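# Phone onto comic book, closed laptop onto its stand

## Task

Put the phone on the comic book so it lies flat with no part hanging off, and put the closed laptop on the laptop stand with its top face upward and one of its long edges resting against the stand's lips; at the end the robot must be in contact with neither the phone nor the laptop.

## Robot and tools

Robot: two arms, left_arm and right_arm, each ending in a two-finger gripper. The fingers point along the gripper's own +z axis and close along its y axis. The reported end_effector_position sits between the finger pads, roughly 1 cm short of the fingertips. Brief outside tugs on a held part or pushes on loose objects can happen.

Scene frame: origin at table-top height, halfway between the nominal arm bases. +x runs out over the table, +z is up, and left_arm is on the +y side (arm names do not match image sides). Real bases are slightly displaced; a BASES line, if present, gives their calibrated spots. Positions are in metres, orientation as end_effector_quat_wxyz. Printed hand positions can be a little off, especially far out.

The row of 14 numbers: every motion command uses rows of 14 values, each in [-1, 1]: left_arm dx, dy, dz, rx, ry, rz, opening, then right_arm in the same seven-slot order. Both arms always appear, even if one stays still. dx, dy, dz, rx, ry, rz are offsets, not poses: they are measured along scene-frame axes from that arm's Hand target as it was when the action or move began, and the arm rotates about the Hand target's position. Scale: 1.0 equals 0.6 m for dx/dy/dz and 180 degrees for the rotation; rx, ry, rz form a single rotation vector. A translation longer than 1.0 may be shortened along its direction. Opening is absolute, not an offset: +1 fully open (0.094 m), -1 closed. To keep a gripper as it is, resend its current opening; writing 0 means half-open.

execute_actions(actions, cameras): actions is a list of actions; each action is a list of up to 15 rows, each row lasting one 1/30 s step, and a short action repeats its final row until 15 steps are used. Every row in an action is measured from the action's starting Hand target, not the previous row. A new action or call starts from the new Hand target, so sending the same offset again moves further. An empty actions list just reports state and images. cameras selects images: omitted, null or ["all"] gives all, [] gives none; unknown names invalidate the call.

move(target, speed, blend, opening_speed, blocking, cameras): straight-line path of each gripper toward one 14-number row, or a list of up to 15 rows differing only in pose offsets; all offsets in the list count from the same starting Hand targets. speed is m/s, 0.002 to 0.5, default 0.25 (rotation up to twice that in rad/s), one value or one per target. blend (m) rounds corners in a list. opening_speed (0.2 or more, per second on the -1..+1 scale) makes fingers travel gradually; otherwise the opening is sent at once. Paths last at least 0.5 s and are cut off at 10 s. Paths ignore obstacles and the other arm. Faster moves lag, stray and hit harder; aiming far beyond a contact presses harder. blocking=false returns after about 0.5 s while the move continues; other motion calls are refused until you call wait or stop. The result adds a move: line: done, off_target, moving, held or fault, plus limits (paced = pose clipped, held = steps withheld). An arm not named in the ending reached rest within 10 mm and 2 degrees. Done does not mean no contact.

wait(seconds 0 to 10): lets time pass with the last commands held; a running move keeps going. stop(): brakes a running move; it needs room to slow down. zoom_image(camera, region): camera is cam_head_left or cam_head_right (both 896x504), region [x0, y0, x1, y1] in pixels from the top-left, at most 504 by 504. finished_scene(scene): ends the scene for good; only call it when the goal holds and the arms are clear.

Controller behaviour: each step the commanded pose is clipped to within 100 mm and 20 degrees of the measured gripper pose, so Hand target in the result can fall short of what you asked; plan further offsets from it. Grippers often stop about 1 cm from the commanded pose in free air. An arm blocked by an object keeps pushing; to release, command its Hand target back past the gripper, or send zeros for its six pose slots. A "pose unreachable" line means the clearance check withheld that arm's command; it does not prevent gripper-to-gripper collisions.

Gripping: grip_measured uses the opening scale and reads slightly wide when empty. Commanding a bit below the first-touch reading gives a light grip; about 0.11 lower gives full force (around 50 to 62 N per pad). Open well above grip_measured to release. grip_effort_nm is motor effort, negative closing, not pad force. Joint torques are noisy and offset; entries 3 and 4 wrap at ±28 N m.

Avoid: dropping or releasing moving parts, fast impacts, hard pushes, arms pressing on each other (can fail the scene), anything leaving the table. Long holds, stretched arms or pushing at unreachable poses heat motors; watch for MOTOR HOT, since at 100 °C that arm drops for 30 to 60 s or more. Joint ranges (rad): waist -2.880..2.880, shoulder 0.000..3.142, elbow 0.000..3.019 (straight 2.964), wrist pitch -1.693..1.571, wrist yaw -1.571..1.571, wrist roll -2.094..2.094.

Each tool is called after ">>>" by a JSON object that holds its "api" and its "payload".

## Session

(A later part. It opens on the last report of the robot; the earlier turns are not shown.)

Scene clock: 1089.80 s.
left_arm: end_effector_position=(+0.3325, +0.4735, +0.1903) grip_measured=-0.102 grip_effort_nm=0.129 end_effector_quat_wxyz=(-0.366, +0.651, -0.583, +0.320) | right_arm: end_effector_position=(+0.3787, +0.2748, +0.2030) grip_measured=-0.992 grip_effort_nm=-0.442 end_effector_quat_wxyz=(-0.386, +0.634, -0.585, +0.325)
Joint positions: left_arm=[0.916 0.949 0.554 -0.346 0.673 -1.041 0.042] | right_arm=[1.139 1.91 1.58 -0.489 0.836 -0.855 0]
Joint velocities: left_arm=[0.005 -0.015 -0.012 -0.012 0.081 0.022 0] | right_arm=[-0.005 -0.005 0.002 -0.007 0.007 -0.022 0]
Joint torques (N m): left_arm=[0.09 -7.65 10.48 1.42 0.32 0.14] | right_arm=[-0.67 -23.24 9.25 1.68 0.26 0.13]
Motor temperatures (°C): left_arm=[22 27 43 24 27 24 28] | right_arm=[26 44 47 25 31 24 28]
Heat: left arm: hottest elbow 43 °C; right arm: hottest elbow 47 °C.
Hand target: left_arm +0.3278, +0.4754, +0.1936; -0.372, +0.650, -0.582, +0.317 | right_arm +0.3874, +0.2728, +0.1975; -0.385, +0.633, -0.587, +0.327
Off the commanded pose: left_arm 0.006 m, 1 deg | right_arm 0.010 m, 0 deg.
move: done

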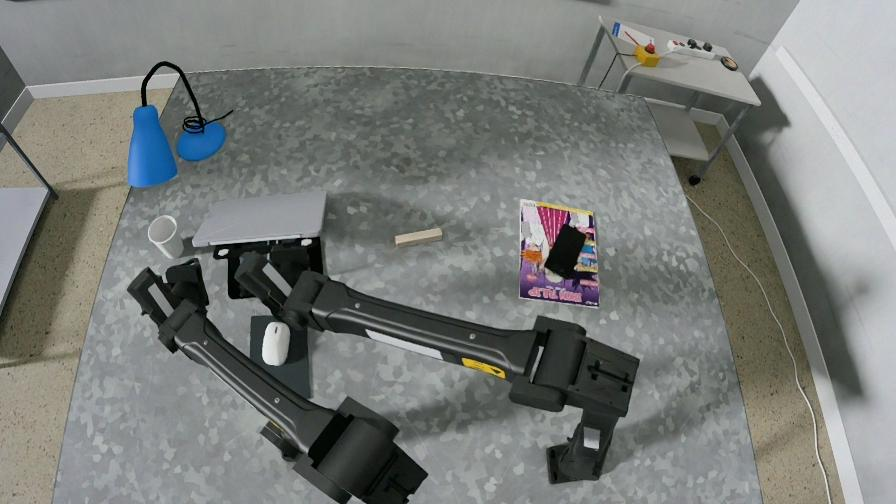

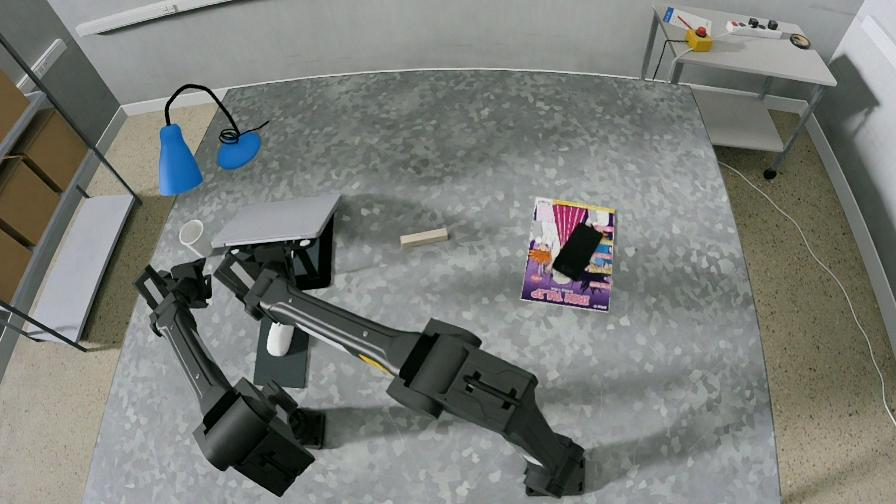

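>>> {"api": "move", "payload": {"target": [[0,0,0,0,0,0,-0.1,-0.008,0.05,0.008,0,0,0,-1],[0,0,0,0,0,0,-0.1,0.042,0.056,-0.021,0,0,0,-1]], "speed": 0.05}}

>>> {"api": "zoom_image", "payload": {"camera": "cam_head_left", "region": [230, 180, 340, 310]}}

>>> {"api": "zoom_image", "payload": {"camera": "cam_head_right", "region": [200, 180, 350, 310]}}

Scene clock: 1117.97 s.
left_arm: end_effector_position=(+0.3325, +0.4735, +0.1903) grip_measured=-0.102 grip_effort_nm=0.129 end_effector_quat_wxyz=(-0.366, +0.651, -0.583, +0.320) | right_arm: end_effector_position=(+0.3973, +0.2896, +0.1829) grip_measured=-0.992 grip_effort_nm=-0.437 end_effector_quat_wxyz=(-0.374, +0.641, -0.584, +0.330)
Joint positions: left_arm=[0.916 0.949 0.554 -0.346 0.673 -1.041 0.042] | right_arm=[1.122 1.987 1.654 -0.503 0.826 -0.871 0]
Joint velocities: left_arm=[0.005 -0.015 -0.002 0.002 -0.051 0.007 0] | right_arm=[0.005 0.015 -0.002 0.017 0.022 -0.007 0]
Joint torques (N m): left_arm=[-0.15 -6.71 10.44 1.33 0.37 0.17] | right_arm=[-0.26 -22.01 13.83 1.63 0.28 0.18]
Motor temperatures (°C): left_arm=[22 27 43 24 27 24 28] | right_arm=[26 44 47 25 30 24 27]
Heat: left arm: hottest elbow 43 °C; right arm: hottest elbow 47 °C.
Hand target: left_arm +0.3278, +0.4754, +0.1936; -0.372, +0.650, -0.582, +0.317 | right_arm +0.4131, +0.3059, +0.1848; -0.385, +0.633, -0.587, +0.328
Off the commanded pose: left_arm 0.006 m, 1 deg | right_arm 0.023 m, 2 deg.
move: off_target (right_arm)

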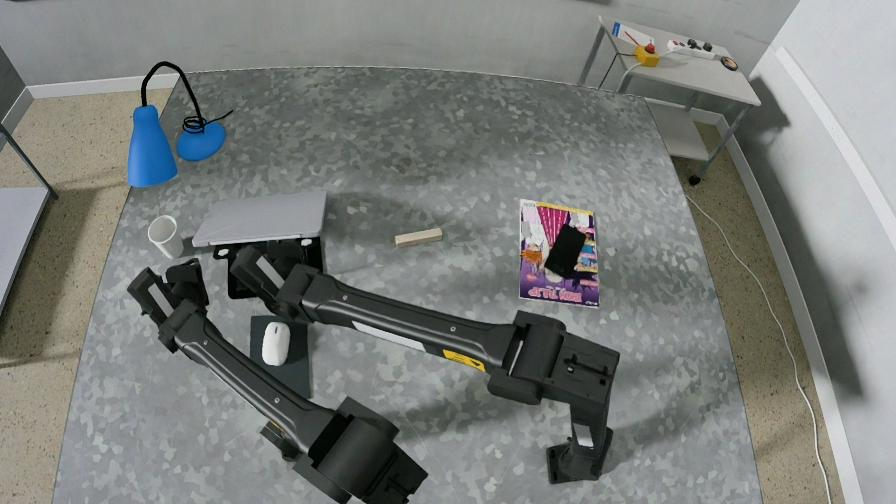

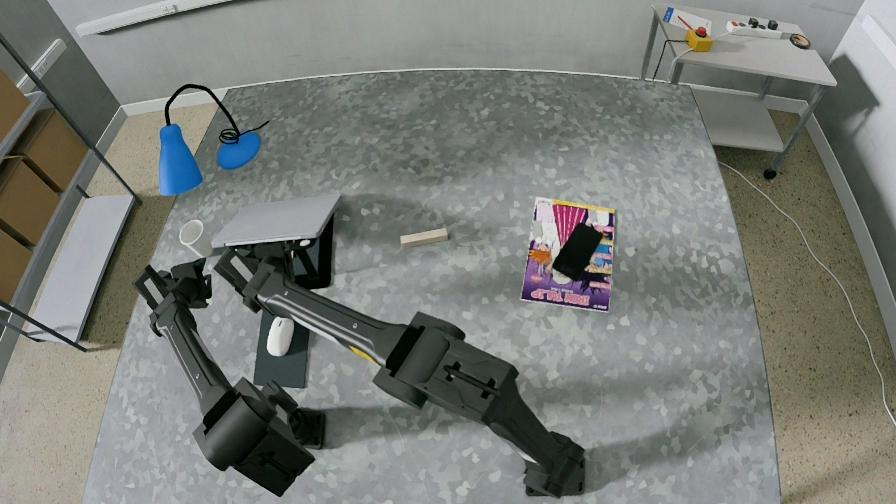

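Scaled by 3.877.

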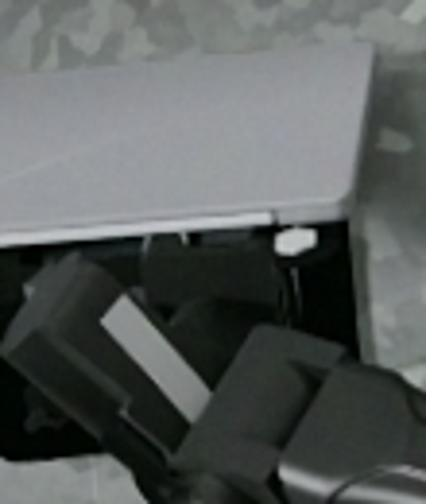

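Scaled by 3.360.

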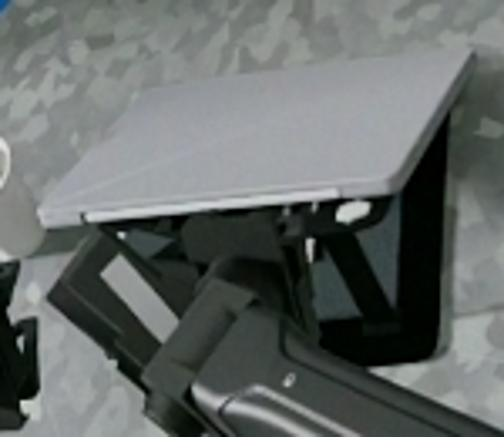

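>>> {"api": "move", "payload": {"target": [0,0,0,0,0,0,-0.1,0.06,0.012,-0.022,0,0,0,-1], "speed": 0.05}}

>>> {"api": "zoom_image", "payload": {"camera": "cam_head_left", "region": [230, 180, 340, 310]}}

>>> {"api": "zoom_image", "payload": {"camera": "cam_head_right", "region": [200, 180, 350, 310]}}

Scene clock: 1123.40 s.
left_arm: end_effector_position=(+0.3325, +0.4735, +0.1903) grip_measured=-0.102 grip_effort_nm=0.129 end_effector_quat_wxyz=(-0.366, +0.651, -0.583, +0.320) | right_arm: end_effector_position=(+0.4327, +0.2979, +0.1721) grip_measured=-0.992 grip_effort_nm=-0.437 end_effector_quat_wxyz=(-0.376, +0.640, -0.584, +0.329)
Joint positions: left_arm=[0.916 0.949 0.554 -0.346 0.673 -1.041 0.042] | right_arm=[1.08 2.052 1.724 -0.472 0.796 -0.916 0]
Joint velocities: left_arm=[-0.015 0.005 0.002 0.007 -0.007 0.022 0] | right_arm=[0.015 -0.005 0.002 -0.007 -0.066 0.022 0]
Joint torques (N m): left_arm=[-0.67 -6.95 10.28 1.09 0.41 0.21] | right_arm=[-0.21 -22.89 13.7 1.63 0.25 0.17]
Motor temperatures (°C): left_arm=[22 27 43 24 27 24 28] | right_arm=[26 44 48 25 29 24 27]
Heat: left arm: hottest elbow 43 °C; right arm: hottest elbow 48 °C.
Hand target: left_arm +0.3278, +0.4754, +0.1936; -0.372, +0.650, -0.582, +0.317 | right_arm +0.4493, +0.3125, +0.1717; -0.385, +0.633, -0.586, +0.328
Off the commanded pose: left_arm 0.006 m, 1 deg | right_arm 0.022 m, 1 deg.
move: off_target (right_arm)

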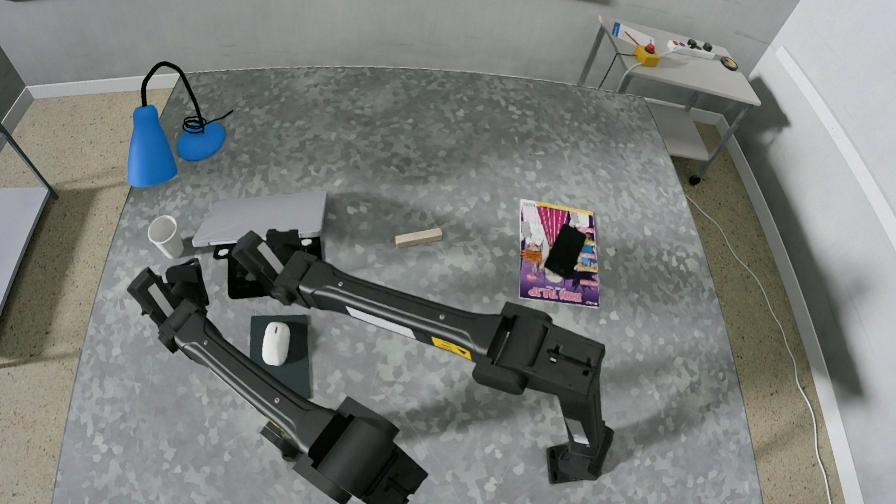

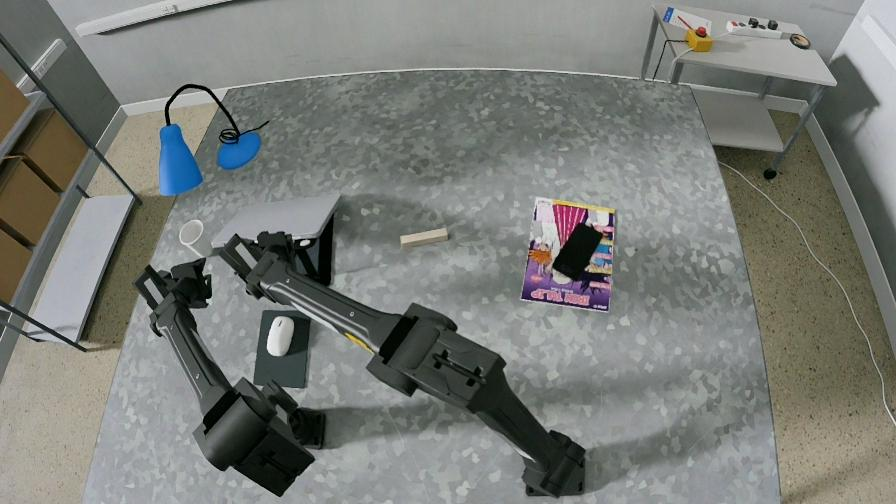

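Scaled by 3.877.

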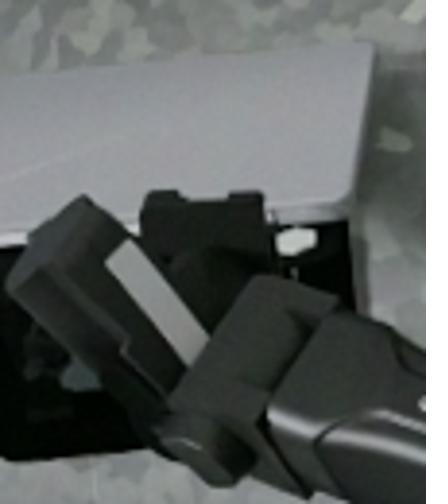

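Scaled by 3.360.

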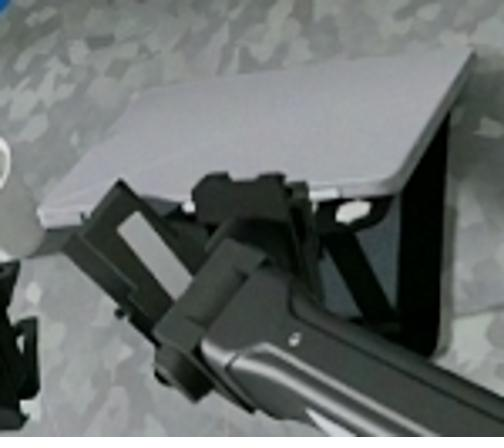

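>>> {"api": "move", "payload": {"target": [0,0,0,0,0,0,-0.1,0.033,0.005,-0.01,0,0,0,-1], "speed": 0.04}}

>>> {"api": "zoom_image", "payload": {"camera": "cam_head_left", "region": [180, 180, 340, 310]}}

>>> {"api": "zoom_image", "payload": {"camera": "cam_head_right", "region": [200, 180, 350, 310]}}

Scene clock: 1127.40 s.
left_arm: end_effector_position=(+0.3325, +0.4735, +0.1903) grip_measured=-0.102 grip_effort_nm=0.129 end_effector_quat_wxyz=(-0.366, +0.651, -0.583, +0.320) | right_arm: end_effector_position=(+0.4527, +0.3011, +0.1668) grip_measured=-0.992 grip_effort_nm=-0.442 end_effector_quat_wxyz=(-0.376, +0.640, -0.584, +0.328)
Joint positions: left_arm=[0.916 0.949 0.554 -0.346 0.673 -1.041 0.042] | right_arm=[1.056 2.088 1.766 -0.461 0.779 -0.939 0]
Joint velocities: left_arm=[0.015 0.005 -0.012 -0.002 -0.022 0.007 0] | right_arm=[-0.005 -0.015 -0.002 -0.007 0.037 0.037 0]
Joint torques (N m): left_arm=[-0.09 -7.3 10.52 1.24 0.35 0.16] | right_arm=[-0.21 -23.24 13.87 1.65 0.24 0.13]
Motor temperatures (°C): left_arm=[22 27 43 24 27 24 28] | right_arm=[26 45 50 25 29 24 27]
Heat: left arm: hottest elbow 43 °C; right arm: hottest elbow 50 °C.
Hand target: left_arm +0.3278, +0.4754, +0.1936; -0.372, +0.650, -0.582, +0.317 | right_arm +0.4694, +0.3151, +0.1660; -0.386, +0.633, -0.586, +0.328
Off the commanded pose: left_arm 0.006 m, 1 deg | right_arm 0.022 m, 1 deg.
move: off_target (right_arm)

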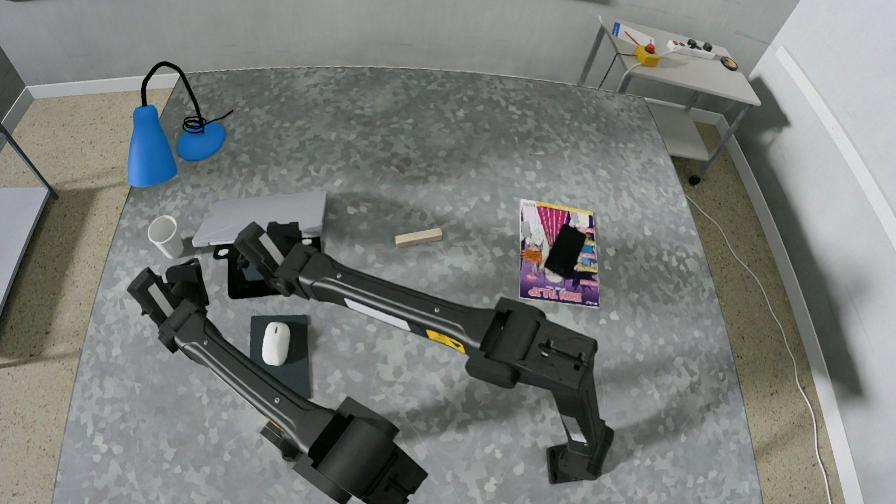

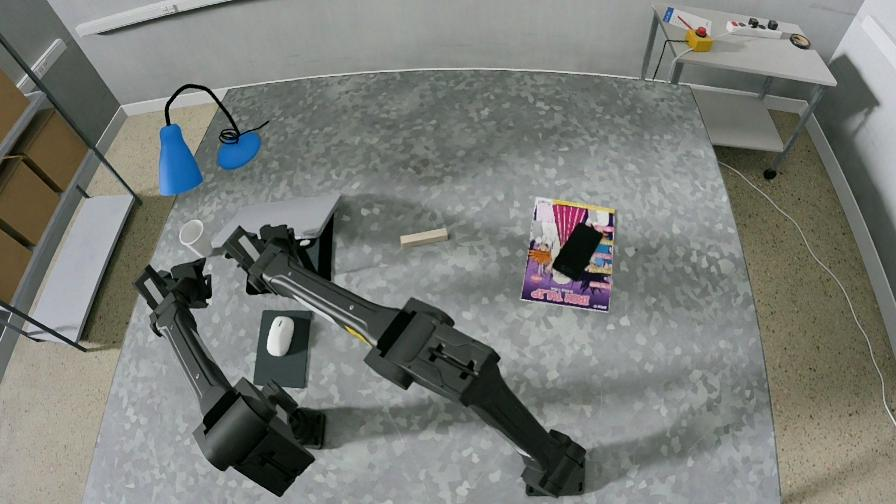

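Scaled by 3.150.

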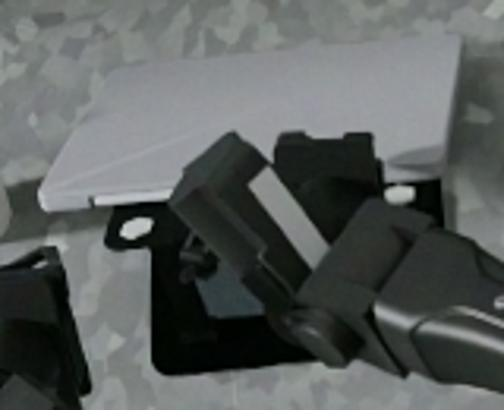

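Scaled by 3.360.

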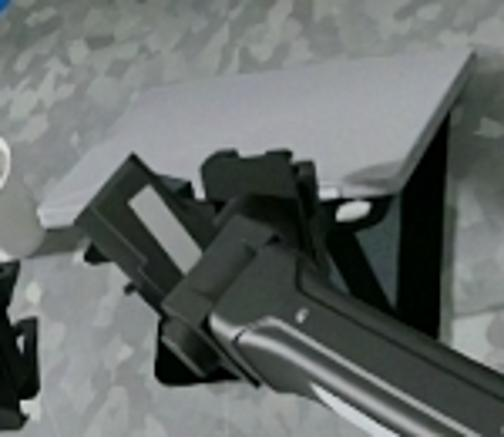

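>>> {"api": "zoom_image", "payload": {"camera": "cam_head_left", "region": [260, 210, 330, 260]}}

>>> {"api": "zoom_image", "payload": {"camera": "cam_head_right", "region": [255, 210, 335, 270]}}

Scaled by 7.200.

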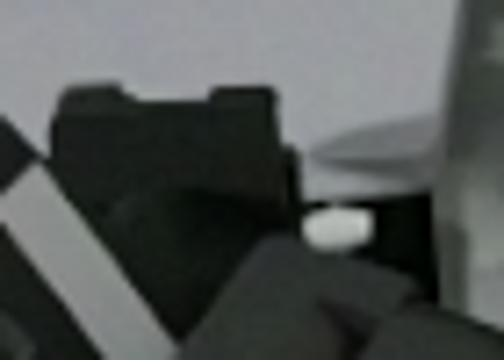

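Scaled by 6.300.

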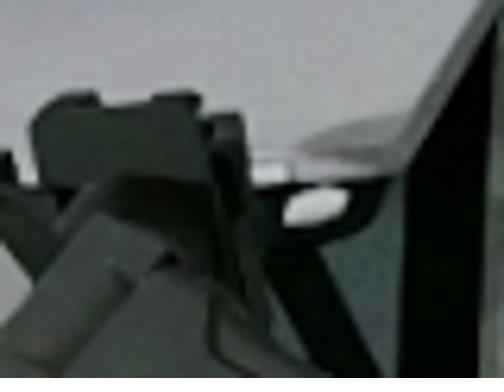

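>>> {"api": "move", "payload": {"target": [0,0,0,0,0,0,-0.1,0.03,0.004,-0.0155,0,0,0,-1], "speed": 0.04}}

>>> {"api": "zoom_image", "payload": {"camera": "cam_head_left", "region": [180, 180, 340, 310]}}

>>> {"api": "zoom_image", "payload": {"camera": "cam_head_right", "region": [200, 180, 350, 310]}}

Scene clock: 1144.27 s.
left_arm: end_effector_position=(+0.3325, +0.4735, +0.1903) grip_measured=-0.102 grip_effort_nm=0.129 end_effector_quat_wxyz=(-0.366, +0.651, -0.583, +0.320) | right_arm: end_effector_position=(+0.4705, +0.3039, +0.1576) grip_measured=-0.992 grip_effort_nm=-0.442 end_effector_quat_wxyz=(-0.376, +0.640, -0.584, +0.328)
Joint positions: left_arm=[0.916 0.949 0.554 -0.346 0.673 -1.041 0.042] | right_arm=[1.035 2.125 1.802 -0.447 0.764 -0.959 0]
Joint velocities: left_arm=[-0.015 -0.015 -0.007 -0.022 -0.007 -0.022 0] | right_arm=[-0.015 0.015 -0.002 -0.017 -0.066 0.007 -0.001]
Joint torques (N m): left_arm=[-0.15 -6.59 10.45 1.17 0.35 0.11] | right_arm=[-0.21 -23.77 13.96 1.69 0.23 0.15]
Motor temperatures (°C): left_arm=[22 27 43 24 27 24 28] | right_arm=[26 47 51 25 29 24 27]
Heat: left arm: hottest elbow 43 °C; right arm: hottest elbow 51 °C.
Hand target: left_arm +0.3279, +0.4754, +0.1936; -0.372, +0.650, -0.582, +0.317 | right_arm +0.4874, +0.3172, +0.1565; -0.386, +0.633, -0.586, +0.328
Off the commanded pose: left_arm 0.006 m, 1 deg | right_arm 0.022 m, 1 deg.
move: off_target (right_arm)

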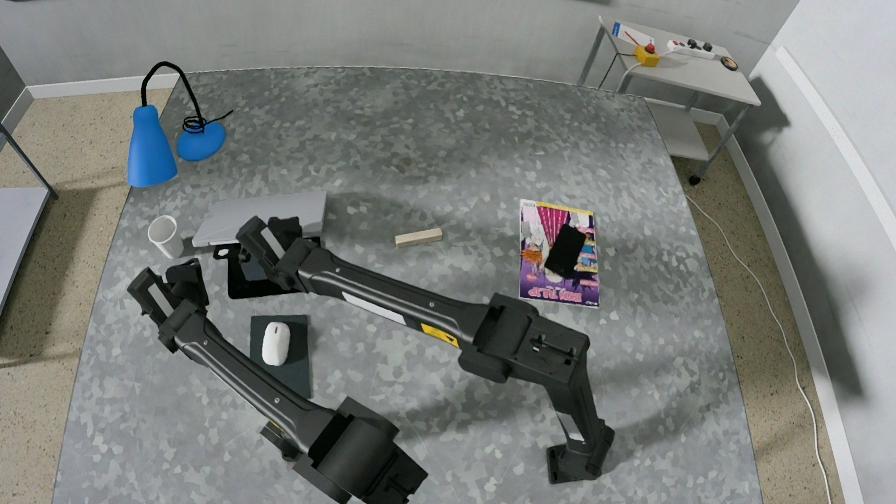

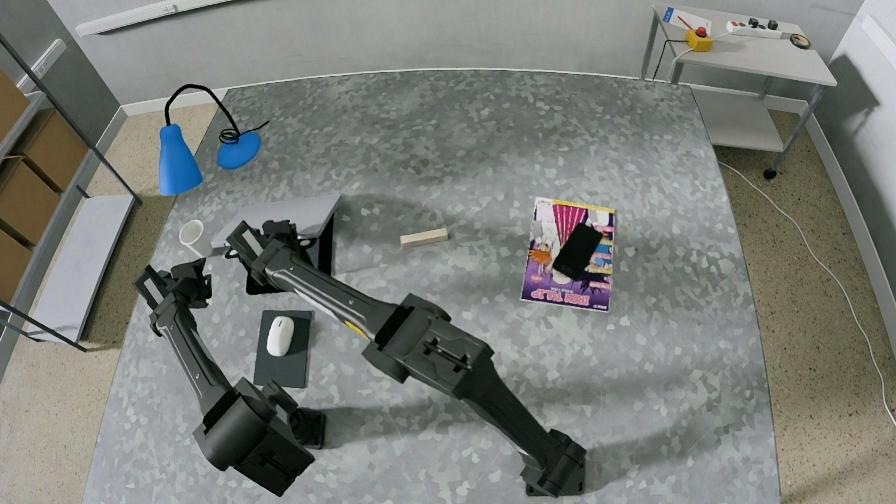

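Scaled by 3.150.

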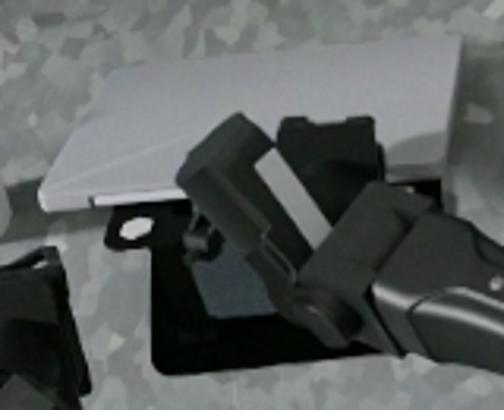

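Scaled by 3.360.

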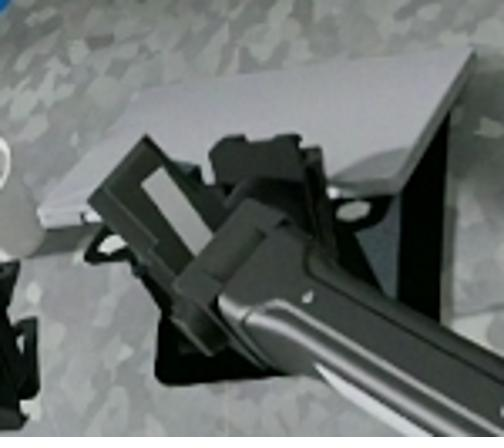

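>>> {"api": "move", "payload": {"target": [[0,0,0,0,0,0,-0.1,-0.05,-0.005,0.03,0,0,0,-1],[0,0,0,0,0,0,-0.1,-0.2,-0.025,0.095,0,0,0,-1]], "speed": 0.12, "cameras": []}}

Scene clock: 1166.57 s.
left_arm: end_effector_position=(+0.3325, +0.4735, +0.1903) grip_measured=-0.102 grip_effort_nm=0.129 end_effector_quat_wxyz=(-0.366, +0.651, -0.583, +0.320) | right_arm: end_effector_position=(+0.3735, +0.3081, +0.2103) grip_measured=-0.992 grip_effort_nm=-0.442 end_effector_quat_wxyz=(-0.386, +0.631, -0.587, +0.328)
Joint positions: left_arm=[0.916 0.949 0.554 -0.346 0.673 -1.041 0.042] | right_arm=[1.169 1.982 1.715 -0.579 0.864 -0.815 0]
Joint velocities: left_arm=[0.005 -0.005 0.017 -0.002 0.007 -0.007 -0.001] | right_arm=[-0.015 0.015 -0.002 0.007 -0.081 -0.022 -0.001]
Joint torques (N m): left_arm=[-0.44 -7.65 10.32 1.21 0.36 0.23] | right_arm=[0.97 -26.81 8.25 0.7 0.45 0.28]
Motor temperatures (°C): left_arm=[22 27 43 24 27 24 28] | right_arm=[26 48 58 25 28 24 27]
Heat: left arm: hottest elbow 43 °C; right arm: hottest elbow 58 °C.
Hand target: left_arm +0.3279, +0.4754, +0.1936; -0.372, +0.650, -0.582, +0.317 | right_arm +0.3668, +0.3044, +0.2130; -0.385, +0.633, -0.587, +0.327
Off the commanded pose: left_arm 0.006 m, 1 deg | right_arm 0.009 m, 0 deg.
move: done
No camera images: "cameras" was empty.

>>> {"api": "move", "payload": {"target": [[0,0,0,0,0,0,-0.1,0.01,0,-0.046,0,0,0,-1],[0,0,0,0,0,0,-0.1,0.06,0.008,-0.062,0,0,0,-1]], "speed": 0.05}}

>>> {"api": "zoom_image", "payload": {"camera": "cam_head_left", "region": [180, 180, 340, 310]}}

>>> {"api": "zoom_image", "payload": {"camera": "cam_head_right", "region": [200, 180, 350, 310]}}

Scene clock: 1170.67 s.
left_arm: end_effector_position=(+0.3325, +0.4735, +0.1903) grip_measured=-0.102 grip_effort_nm=0.125 end_effector_quat_wxyz=(-0.366, +0.651, -0.583, +0.320) | right_arm: end_effector_position=(+0.3930, +0.3020, +0.1950) grip_measured=-0.992 grip_effort_nm=-0.437 end_effector_quat_wxyz=(-0.391, +0.631, -0.587, +0.324)
Joint positions: left_arm=[0.916 0.949 0.554 -0.346 0.673 -1.041 0.042] | right_arm=[1.137 1.993 1.683 -0.5 0.837 -0.853 0]
Joint velocities: left_arm=[-0.005 -0.015 0.002 -0.007 0.051 -0.066 -0.001] | right_arm=[-0.015 -0.005 -0.002 0.012 -0.081 0.022 0]
Joint torques (N m): left_arm=[-0.5 -6.83 10.67 1.03 0.38 0.12] | right_arm=[-0.09 -22.36 10.82 1.69 0.27 0.15]
Motor temperatures (°C): left_arm=[22 27 43 24 27 24 28] | right_arm=[26 48 57 25 28 24 27]
Heat: left arm: hottest elbow 43 °C; right arm: hottest elbow 57 °C.
Hand target: left_arm +0.3279, +0.4754, +0.1936; -0.372, +0.650, -0.582, +0.317 | right_arm +0.4029, +0.3086, +0.1763; -0.385, +0.633, -0.587, +0.327
Off the commanded pose: left_arm 0.006 m, 1 deg | right_arm 0.023 m, 1 deg.
move: off_target (right_arm)

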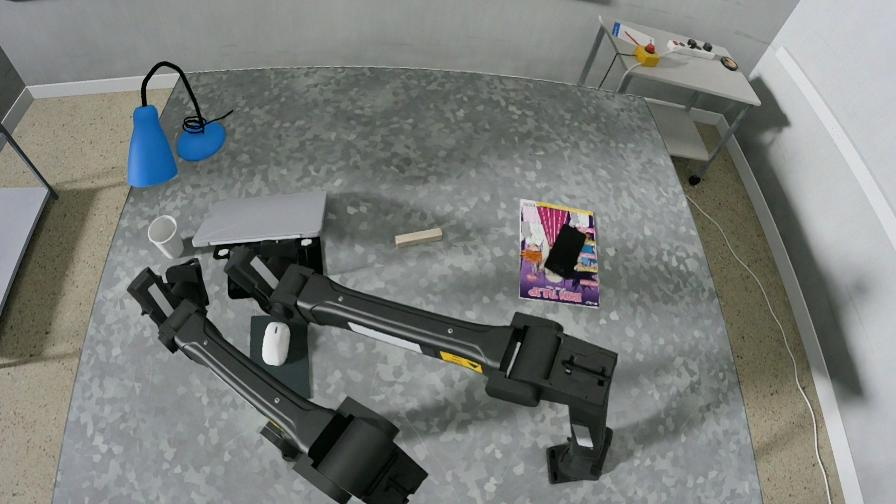

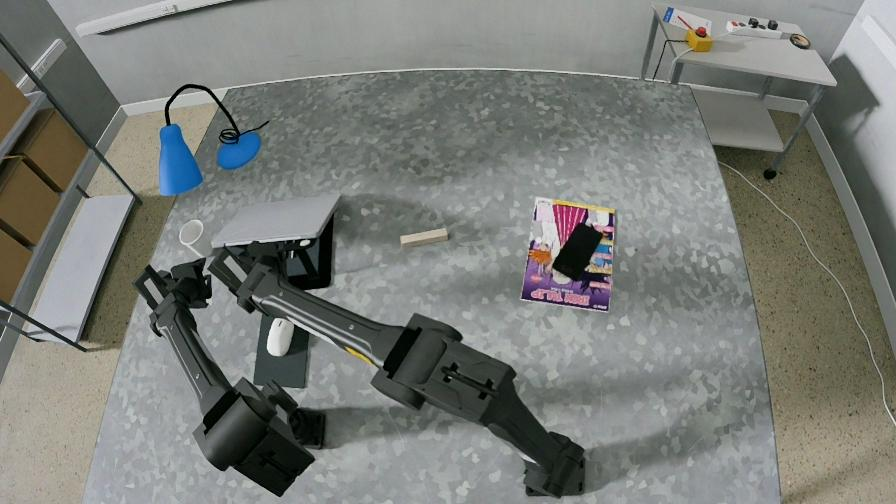

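Scaled by 3.150.

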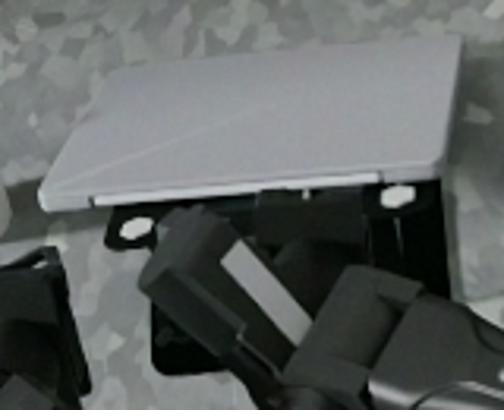

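Scaled by 3.360.

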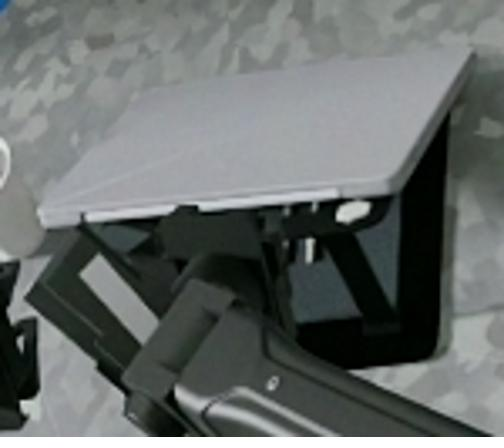

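>>> {"api": "move", "payload": {"target": [0,0,0,0,0,0,-0.1,0.03,0.004,-0.012,0,0,0,-1], "speed": 0.04}}

>>> {"api": "zoom_image", "payload": {"camera": "cam_head_left", "region": [180, 180, 340, 310]}}

>>> {"api": "zoom_image", "payload": {"camera": "cam_head_right", "region": [200, 180, 350, 310]}}

Scene clock: 1176.27 s.
left_arm: end_effector_position=(+0.3325, +0.4735, +0.1903) grip_measured=-0.102 grip_effort_nm=0.129 end_effector_quat_wxyz=(-0.366, +0.651, -0.583, +0.320) | right_arm: end_effector_position=(+0.4073, +0.2990, +0.1739) grip_measured=-0.992 grip_effort_nm=-0.442 end_effector_quat_wxyz=(-0.379, +0.638, -0.585, +0.328)
Joint positions: left_arm=[0.916 0.949 0.554 -0.346 0.673 -1.041 0.042] | right_arm=[1.115 2.024 1.683 -0.477 0.821 -0.878 0]
Joint velocities: left_arm=[-0.005 -0.015 0.007 -0.022 0.125 -0.037 -0.001] | right_arm=[0.005 -0.005 -0.022 -0.007 0.007 -0.081 0]
Joint torques (N m): left_arm=[-0.56 -6.95 10.54 1.17 0.35 0.2] | right_arm=[-0.15 -23.06 12.71 1.69 0.27 0.12]
Motor temperatures (°C): left_arm=[22 27 43 24 27 24 28] | right_arm=[26 47 57 25 28 24 27]
Heat: left arm: hottest elbow 43 °C; right arm: hottest elbow 57 °C.
Hand target: left_arm +0.3279, +0.4754, +0.1936; -0.372, +0.650, -0.582, +0.317 | right_arm +0.4211, +0.3106, +0.1690; -0.385, +0.633, -0.586, +0.328
Off the commanded pose: left_arm 0.006 m, 1 deg | right_arm 0.019 m, 1 deg.
move: off_target (right_arm)

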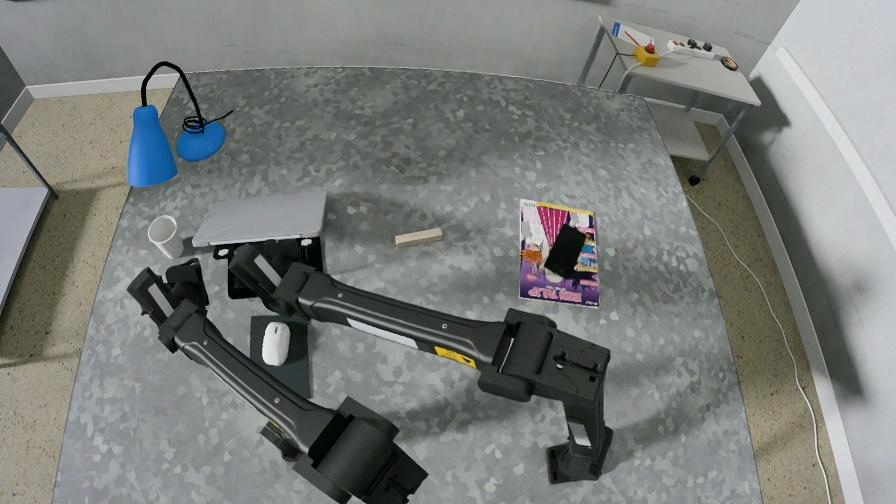

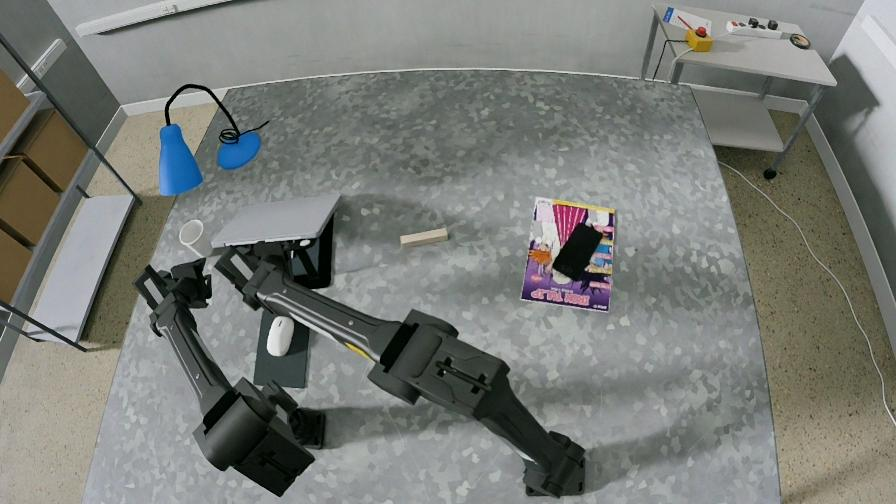

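Scaled by 3.150.

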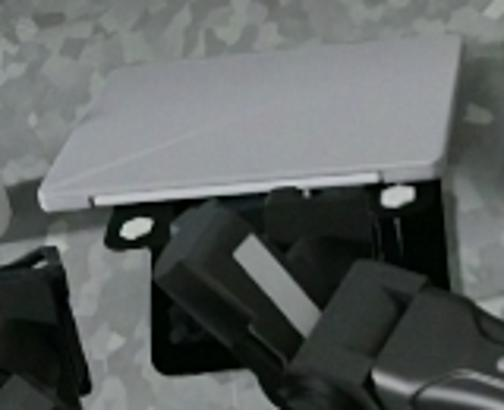

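Scaled by 3.360.

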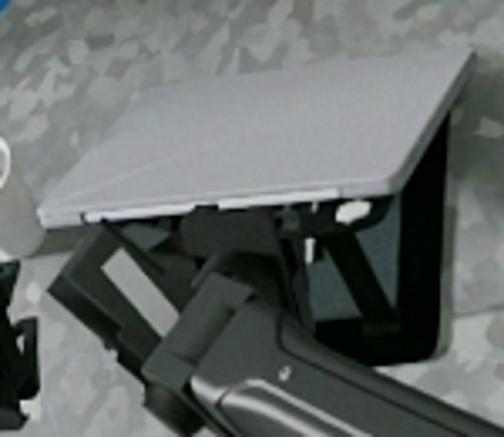

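>>> {"api": "move", "payload": {"target": [0,0,0,0,0,0,-0.1,0.03,0.004,-0.026,0,0,0,-1], "speed": 0.04}}

>>> {"api": "zoom_image", "payload": {"camera": "cam_head_left", "region": [180, 180, 340, 310]}}

>>> {"api": "zoom_image", "payload": {"camera": "cam_head_right", "region": [200, 180, 350, 310]}}

Scene clock: 1180.17 s.
left_arm: end_effector_position=(+0.3325, +0.4735, +0.1903) grip_measured=-0.102 grip_effort_nm=0.129 end_effector_quat_wxyz=(-0.366, +0.651, -0.583, +0.320) | right_arm: end_effector_position=(+0.4230, +0.2977, +0.1562) grip_measured=-0.992 grip_effort_nm=-0.432 end_effector_quat_wxyz=(-0.377, +0.640, -0.584, +0.329)
Joint positions: left_arm=[0.916 0.949 0.554 -0.346 0.673 -1.041 0.042] | right_arm=[1.093 2.056 1.686 -0.437 0.805 -0.902 0]
Joint velocities: left_arm=[0.015 0.005 0.002 0.002 0.051 0.037 0] | right_arm=[-0.005 0.015 -0.007 0.002 0.022 -0.037 -0.001]
Joint torques (N m): left_arm=[0.21 -7 10.35 1.05 0.31 0.2] | right_arm=[-0.15 -22.24 13.65 1.66 0.25 0.14]
Motor temperatures (°C): left_arm=[22 27 43 24 27 24 28] | right_arm=[26 47 57 25 28 24 27]
Heat: left arm: hottest elbow 43 °C; right arm: hottest elbow 57 °C.
Hand target: left_arm +0.3279, +0.4754, +0.1936; -0.372, +0.650, -0.582, +0.317 | right_arm +0.4391, +0.3128, +0.1534; -0.385, +0.633, -0.586, +0.328
Off the commanded pose: left_arm 0.006 m, 1 deg | right_arm 0.022 m, 1 deg.
move: off_target (right_arm)

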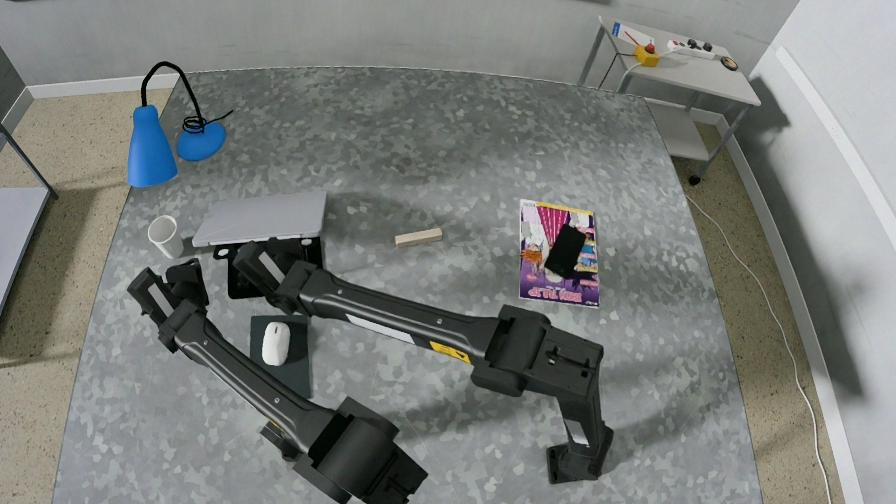

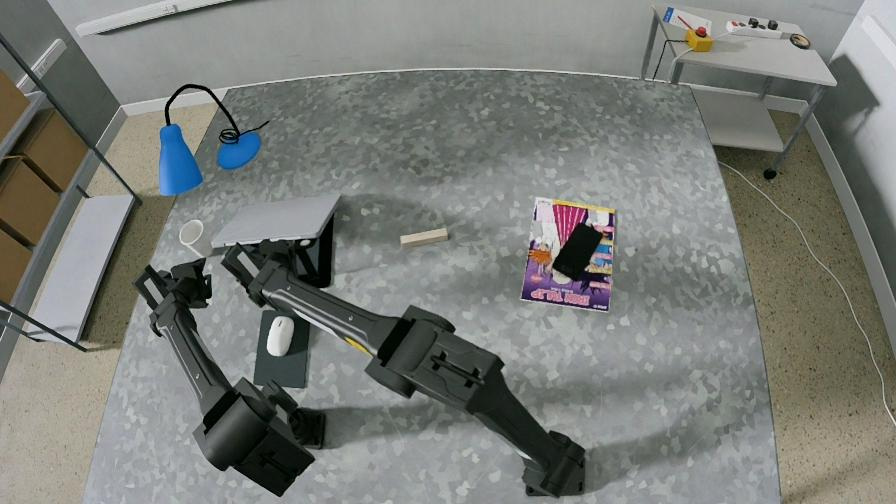

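Scaled by 3.150.

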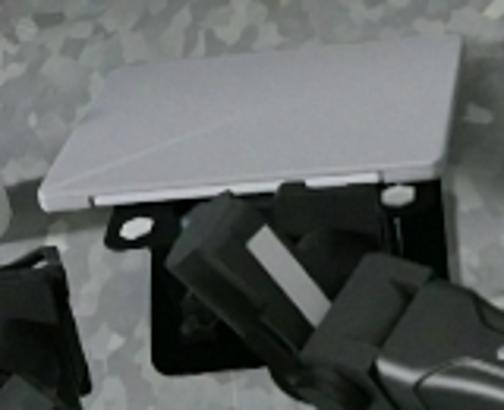

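Scaled by 3.360.

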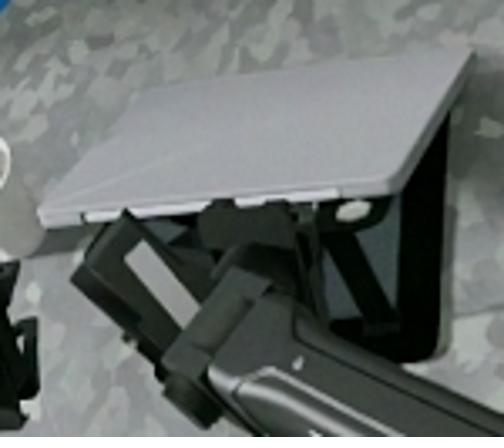

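>>> {"api": "move", "payload": {"target": [0,0,0,0,0,0,-0.1,0.03,0.004,-0.017,0,0,0,-1], "speed": 0.04}}

>>> {"api": "zoom_image", "payload": {"camera": "cam_head_left", "region": [180, 180, 340, 310]}}

>>> {"api": "zoom_image", "payload": {"camera": "cam_head_right", "region": [200, 180, 350, 310]}}

Scene clock: 1183.23 s.
left_arm: end_effector_position=(+0.3325, +0.4735, +0.1903) grip_measured=-0.102 grip_effort_nm=0.125 end_effector_quat_wxyz=(-0.366, +0.651, -0.583, +0.320) | right_arm: end_effector_position=(+0.4411, +0.3007, +0.1518) grip_measured=-0.992 grip_effort_nm=-0.437 end_effector_quat_wxyz=(-0.380, +0.637, -0.585, +0.328)
Joint positions: left_arm=[0.916 0.949 0.554 -0.346 0.673 -1.041 0.042] | right_arm=[1.071 2.085 1.717 -0.414 0.791 -0.925 0]
Joint velocities: left_arm=[0.015 0.005 -0.007 -0.007 0.007 -0.022 0.001] | right_arm=[0.015 0.005 0.007 -0.007 -0.022 0.007 0.001]
Joint torques (N m): left_arm=[-0.67 -6.65 10.56 1.1 0.35 0.18] | right_arm=[-0.26 -22.12 13.56 1.63 0.18 0.17]
Motor temperatures (°C): left_arm=[22 27 43 24 27 24 28] | right_arm=[26 47 57 25 28 24 27]
Heat: left arm: hottest elbow 43 °C; right arm: hottest elbow 57 °C.
Hand target: left_arm +0.3279, +0.4754, +0.1936; -0.372, +0.650, -0.582, +0.317 | right_arm +0.4574, +0.3148, +0.1434; -0.385, +0.633, -0.586, +0.328
Off the commanded pose: left_arm 0.006 m, 1 deg | right_arm 0.023 m, 1 deg.
move: off_target (right_arm)

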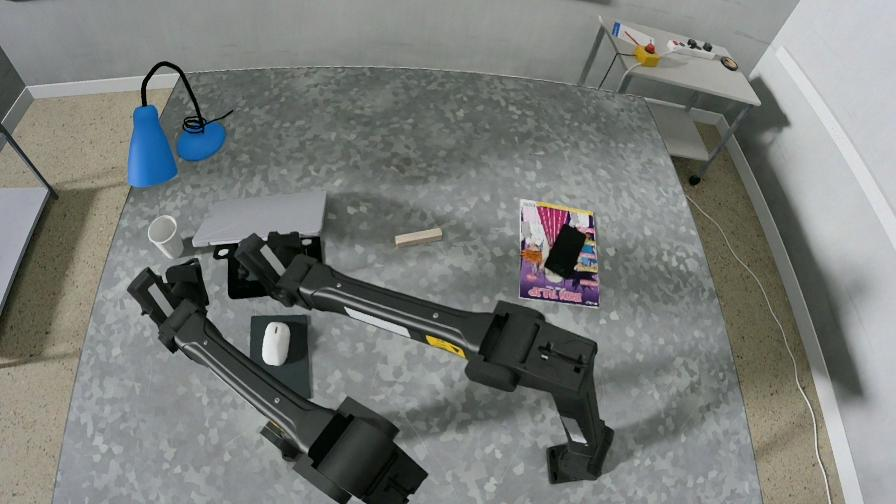

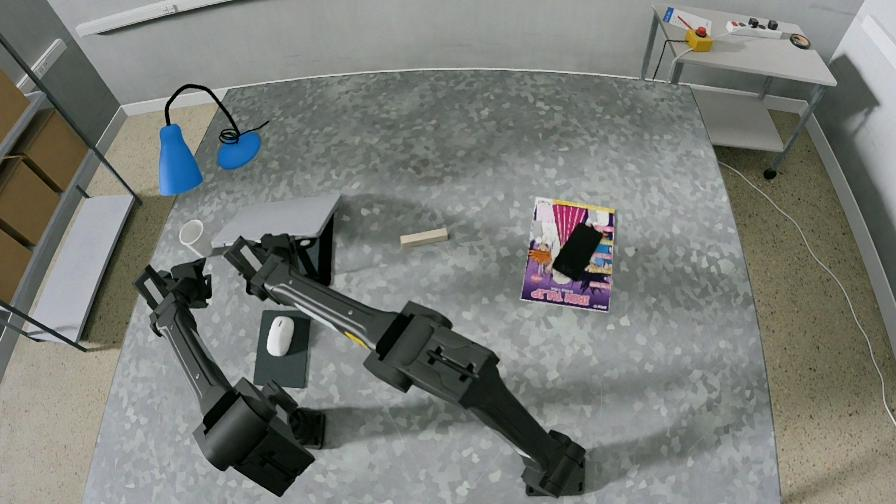

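Scaled by 3.150.

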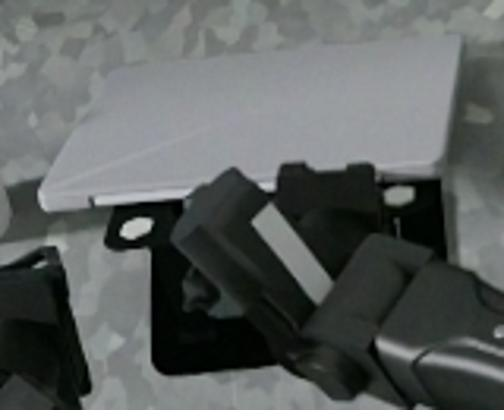

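Scaled by 3.360.

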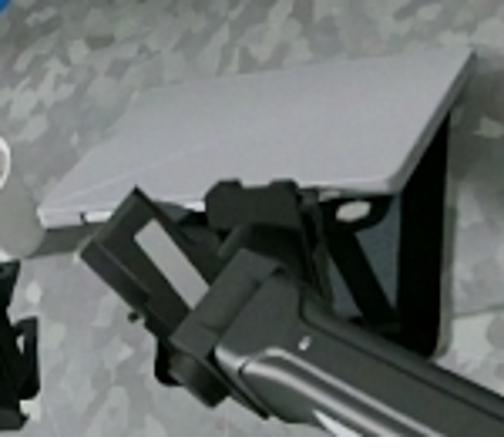

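>>> {"api": "move", "payload": {"target": [0,0,0,0,0,0,-0.1,0.033,0.004,-0.015,0,0,0,-1], "speed": 0.04}}

>>> {"api": "zoom_image", "payload": {"camera": "cam_head_left", "region": [180, 180, 340, 310]}}

>>> {"api": "zoom_image", "payload": {"camera": "cam_head_right", "region": [200, 180, 350, 310]}}

Scene clock: 1187.03 s.
left_arm: end_effector_position=(+0.3325, +0.4735, +0.1903) grip_measured=-0.102 grip_effort_nm=0.129 end_effector_quat_wxyz=(-0.366, +0.651, -0.583, +0.320) | right_arm: end_effector_position=(+0.4436, +0.3059, +0.1516) grip_measured=-0.992 grip_effort_nm=-0.437 end_effector_quat_wxyz=(-0.381, +0.643, -0.578, +0.327)
Joint positions: left_arm=[0.916 0.949 0.554 -0.346 0.673 -1.041 0.042] | right_arm=[1.07 2.095 1.732 -0.409 0.781 -0.946 0]
Joint velocities: left_arm=[-0.005 -0.015 -0.007 -0.002 -0.051 -0.022 -0.001] | right_arm=[0.005 0.015 -0.002 0.007 0.007 -0.007 0.001]
Joint torques (N m): left_arm=[-0.44 -7.77 10.35 1.24 0.36 0.17] | right_arm=[-1.73 -20.78 14.31 2.17 -0.06 0.13]
Motor temperatures (°C): left_arm=[22 27 43 24 27 24 27] | right_arm=[26 47 57 25 28 24 27]
Heat: left arm: hottest elbow 43 °C; right arm: hottest elbow 57 °C.
Hand target: left_arm +0.3279, +0.4754, +0.1936; -0.372, +0.650, -0.582, +0.317 | right_arm +0.4773, +0.3168, +0.1345; -0.386, +0.633, -0.586, +0.328
Off the commanded pose: left_arm 0.006 m, 1 deg | right_arm 0.039 m, 2 deg.
move: off_target (right_arm)

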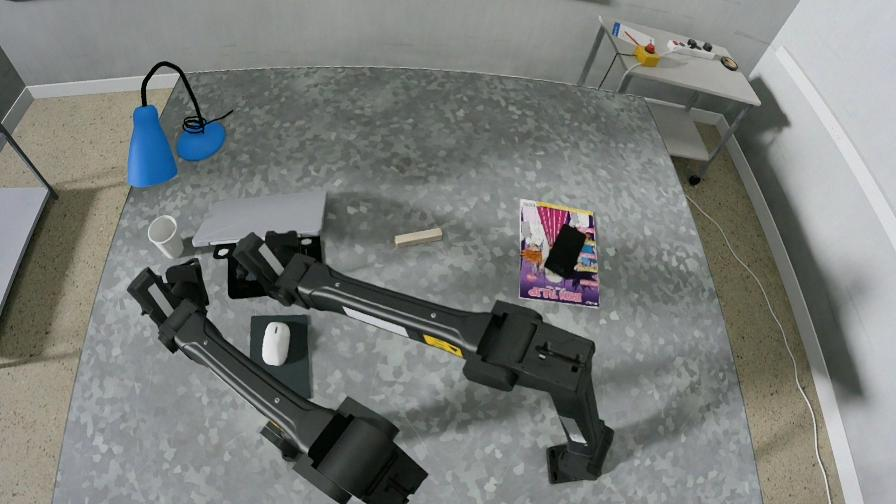

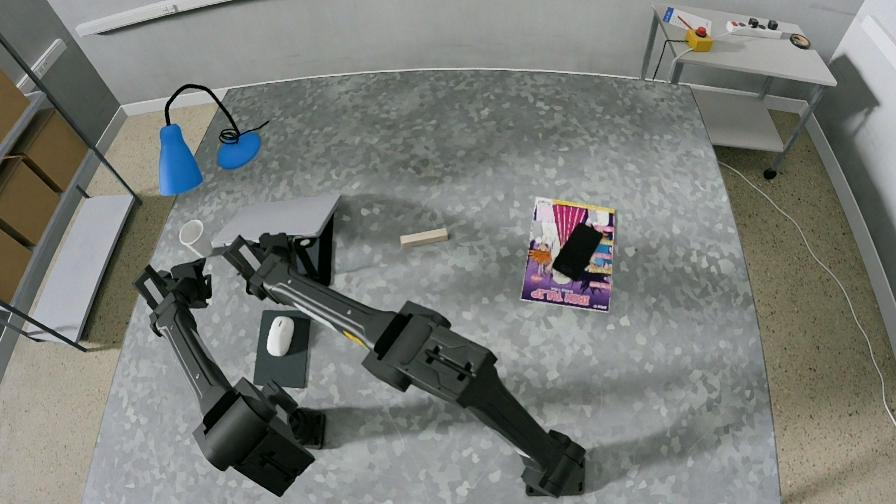

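Scaled by 3.150.

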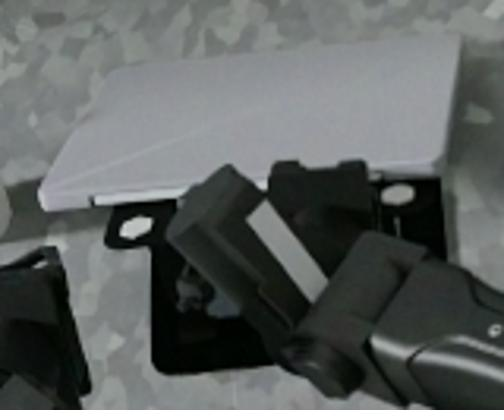

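Scaled by 3.360.

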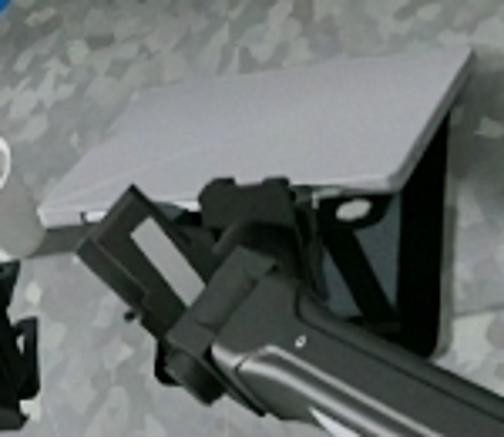

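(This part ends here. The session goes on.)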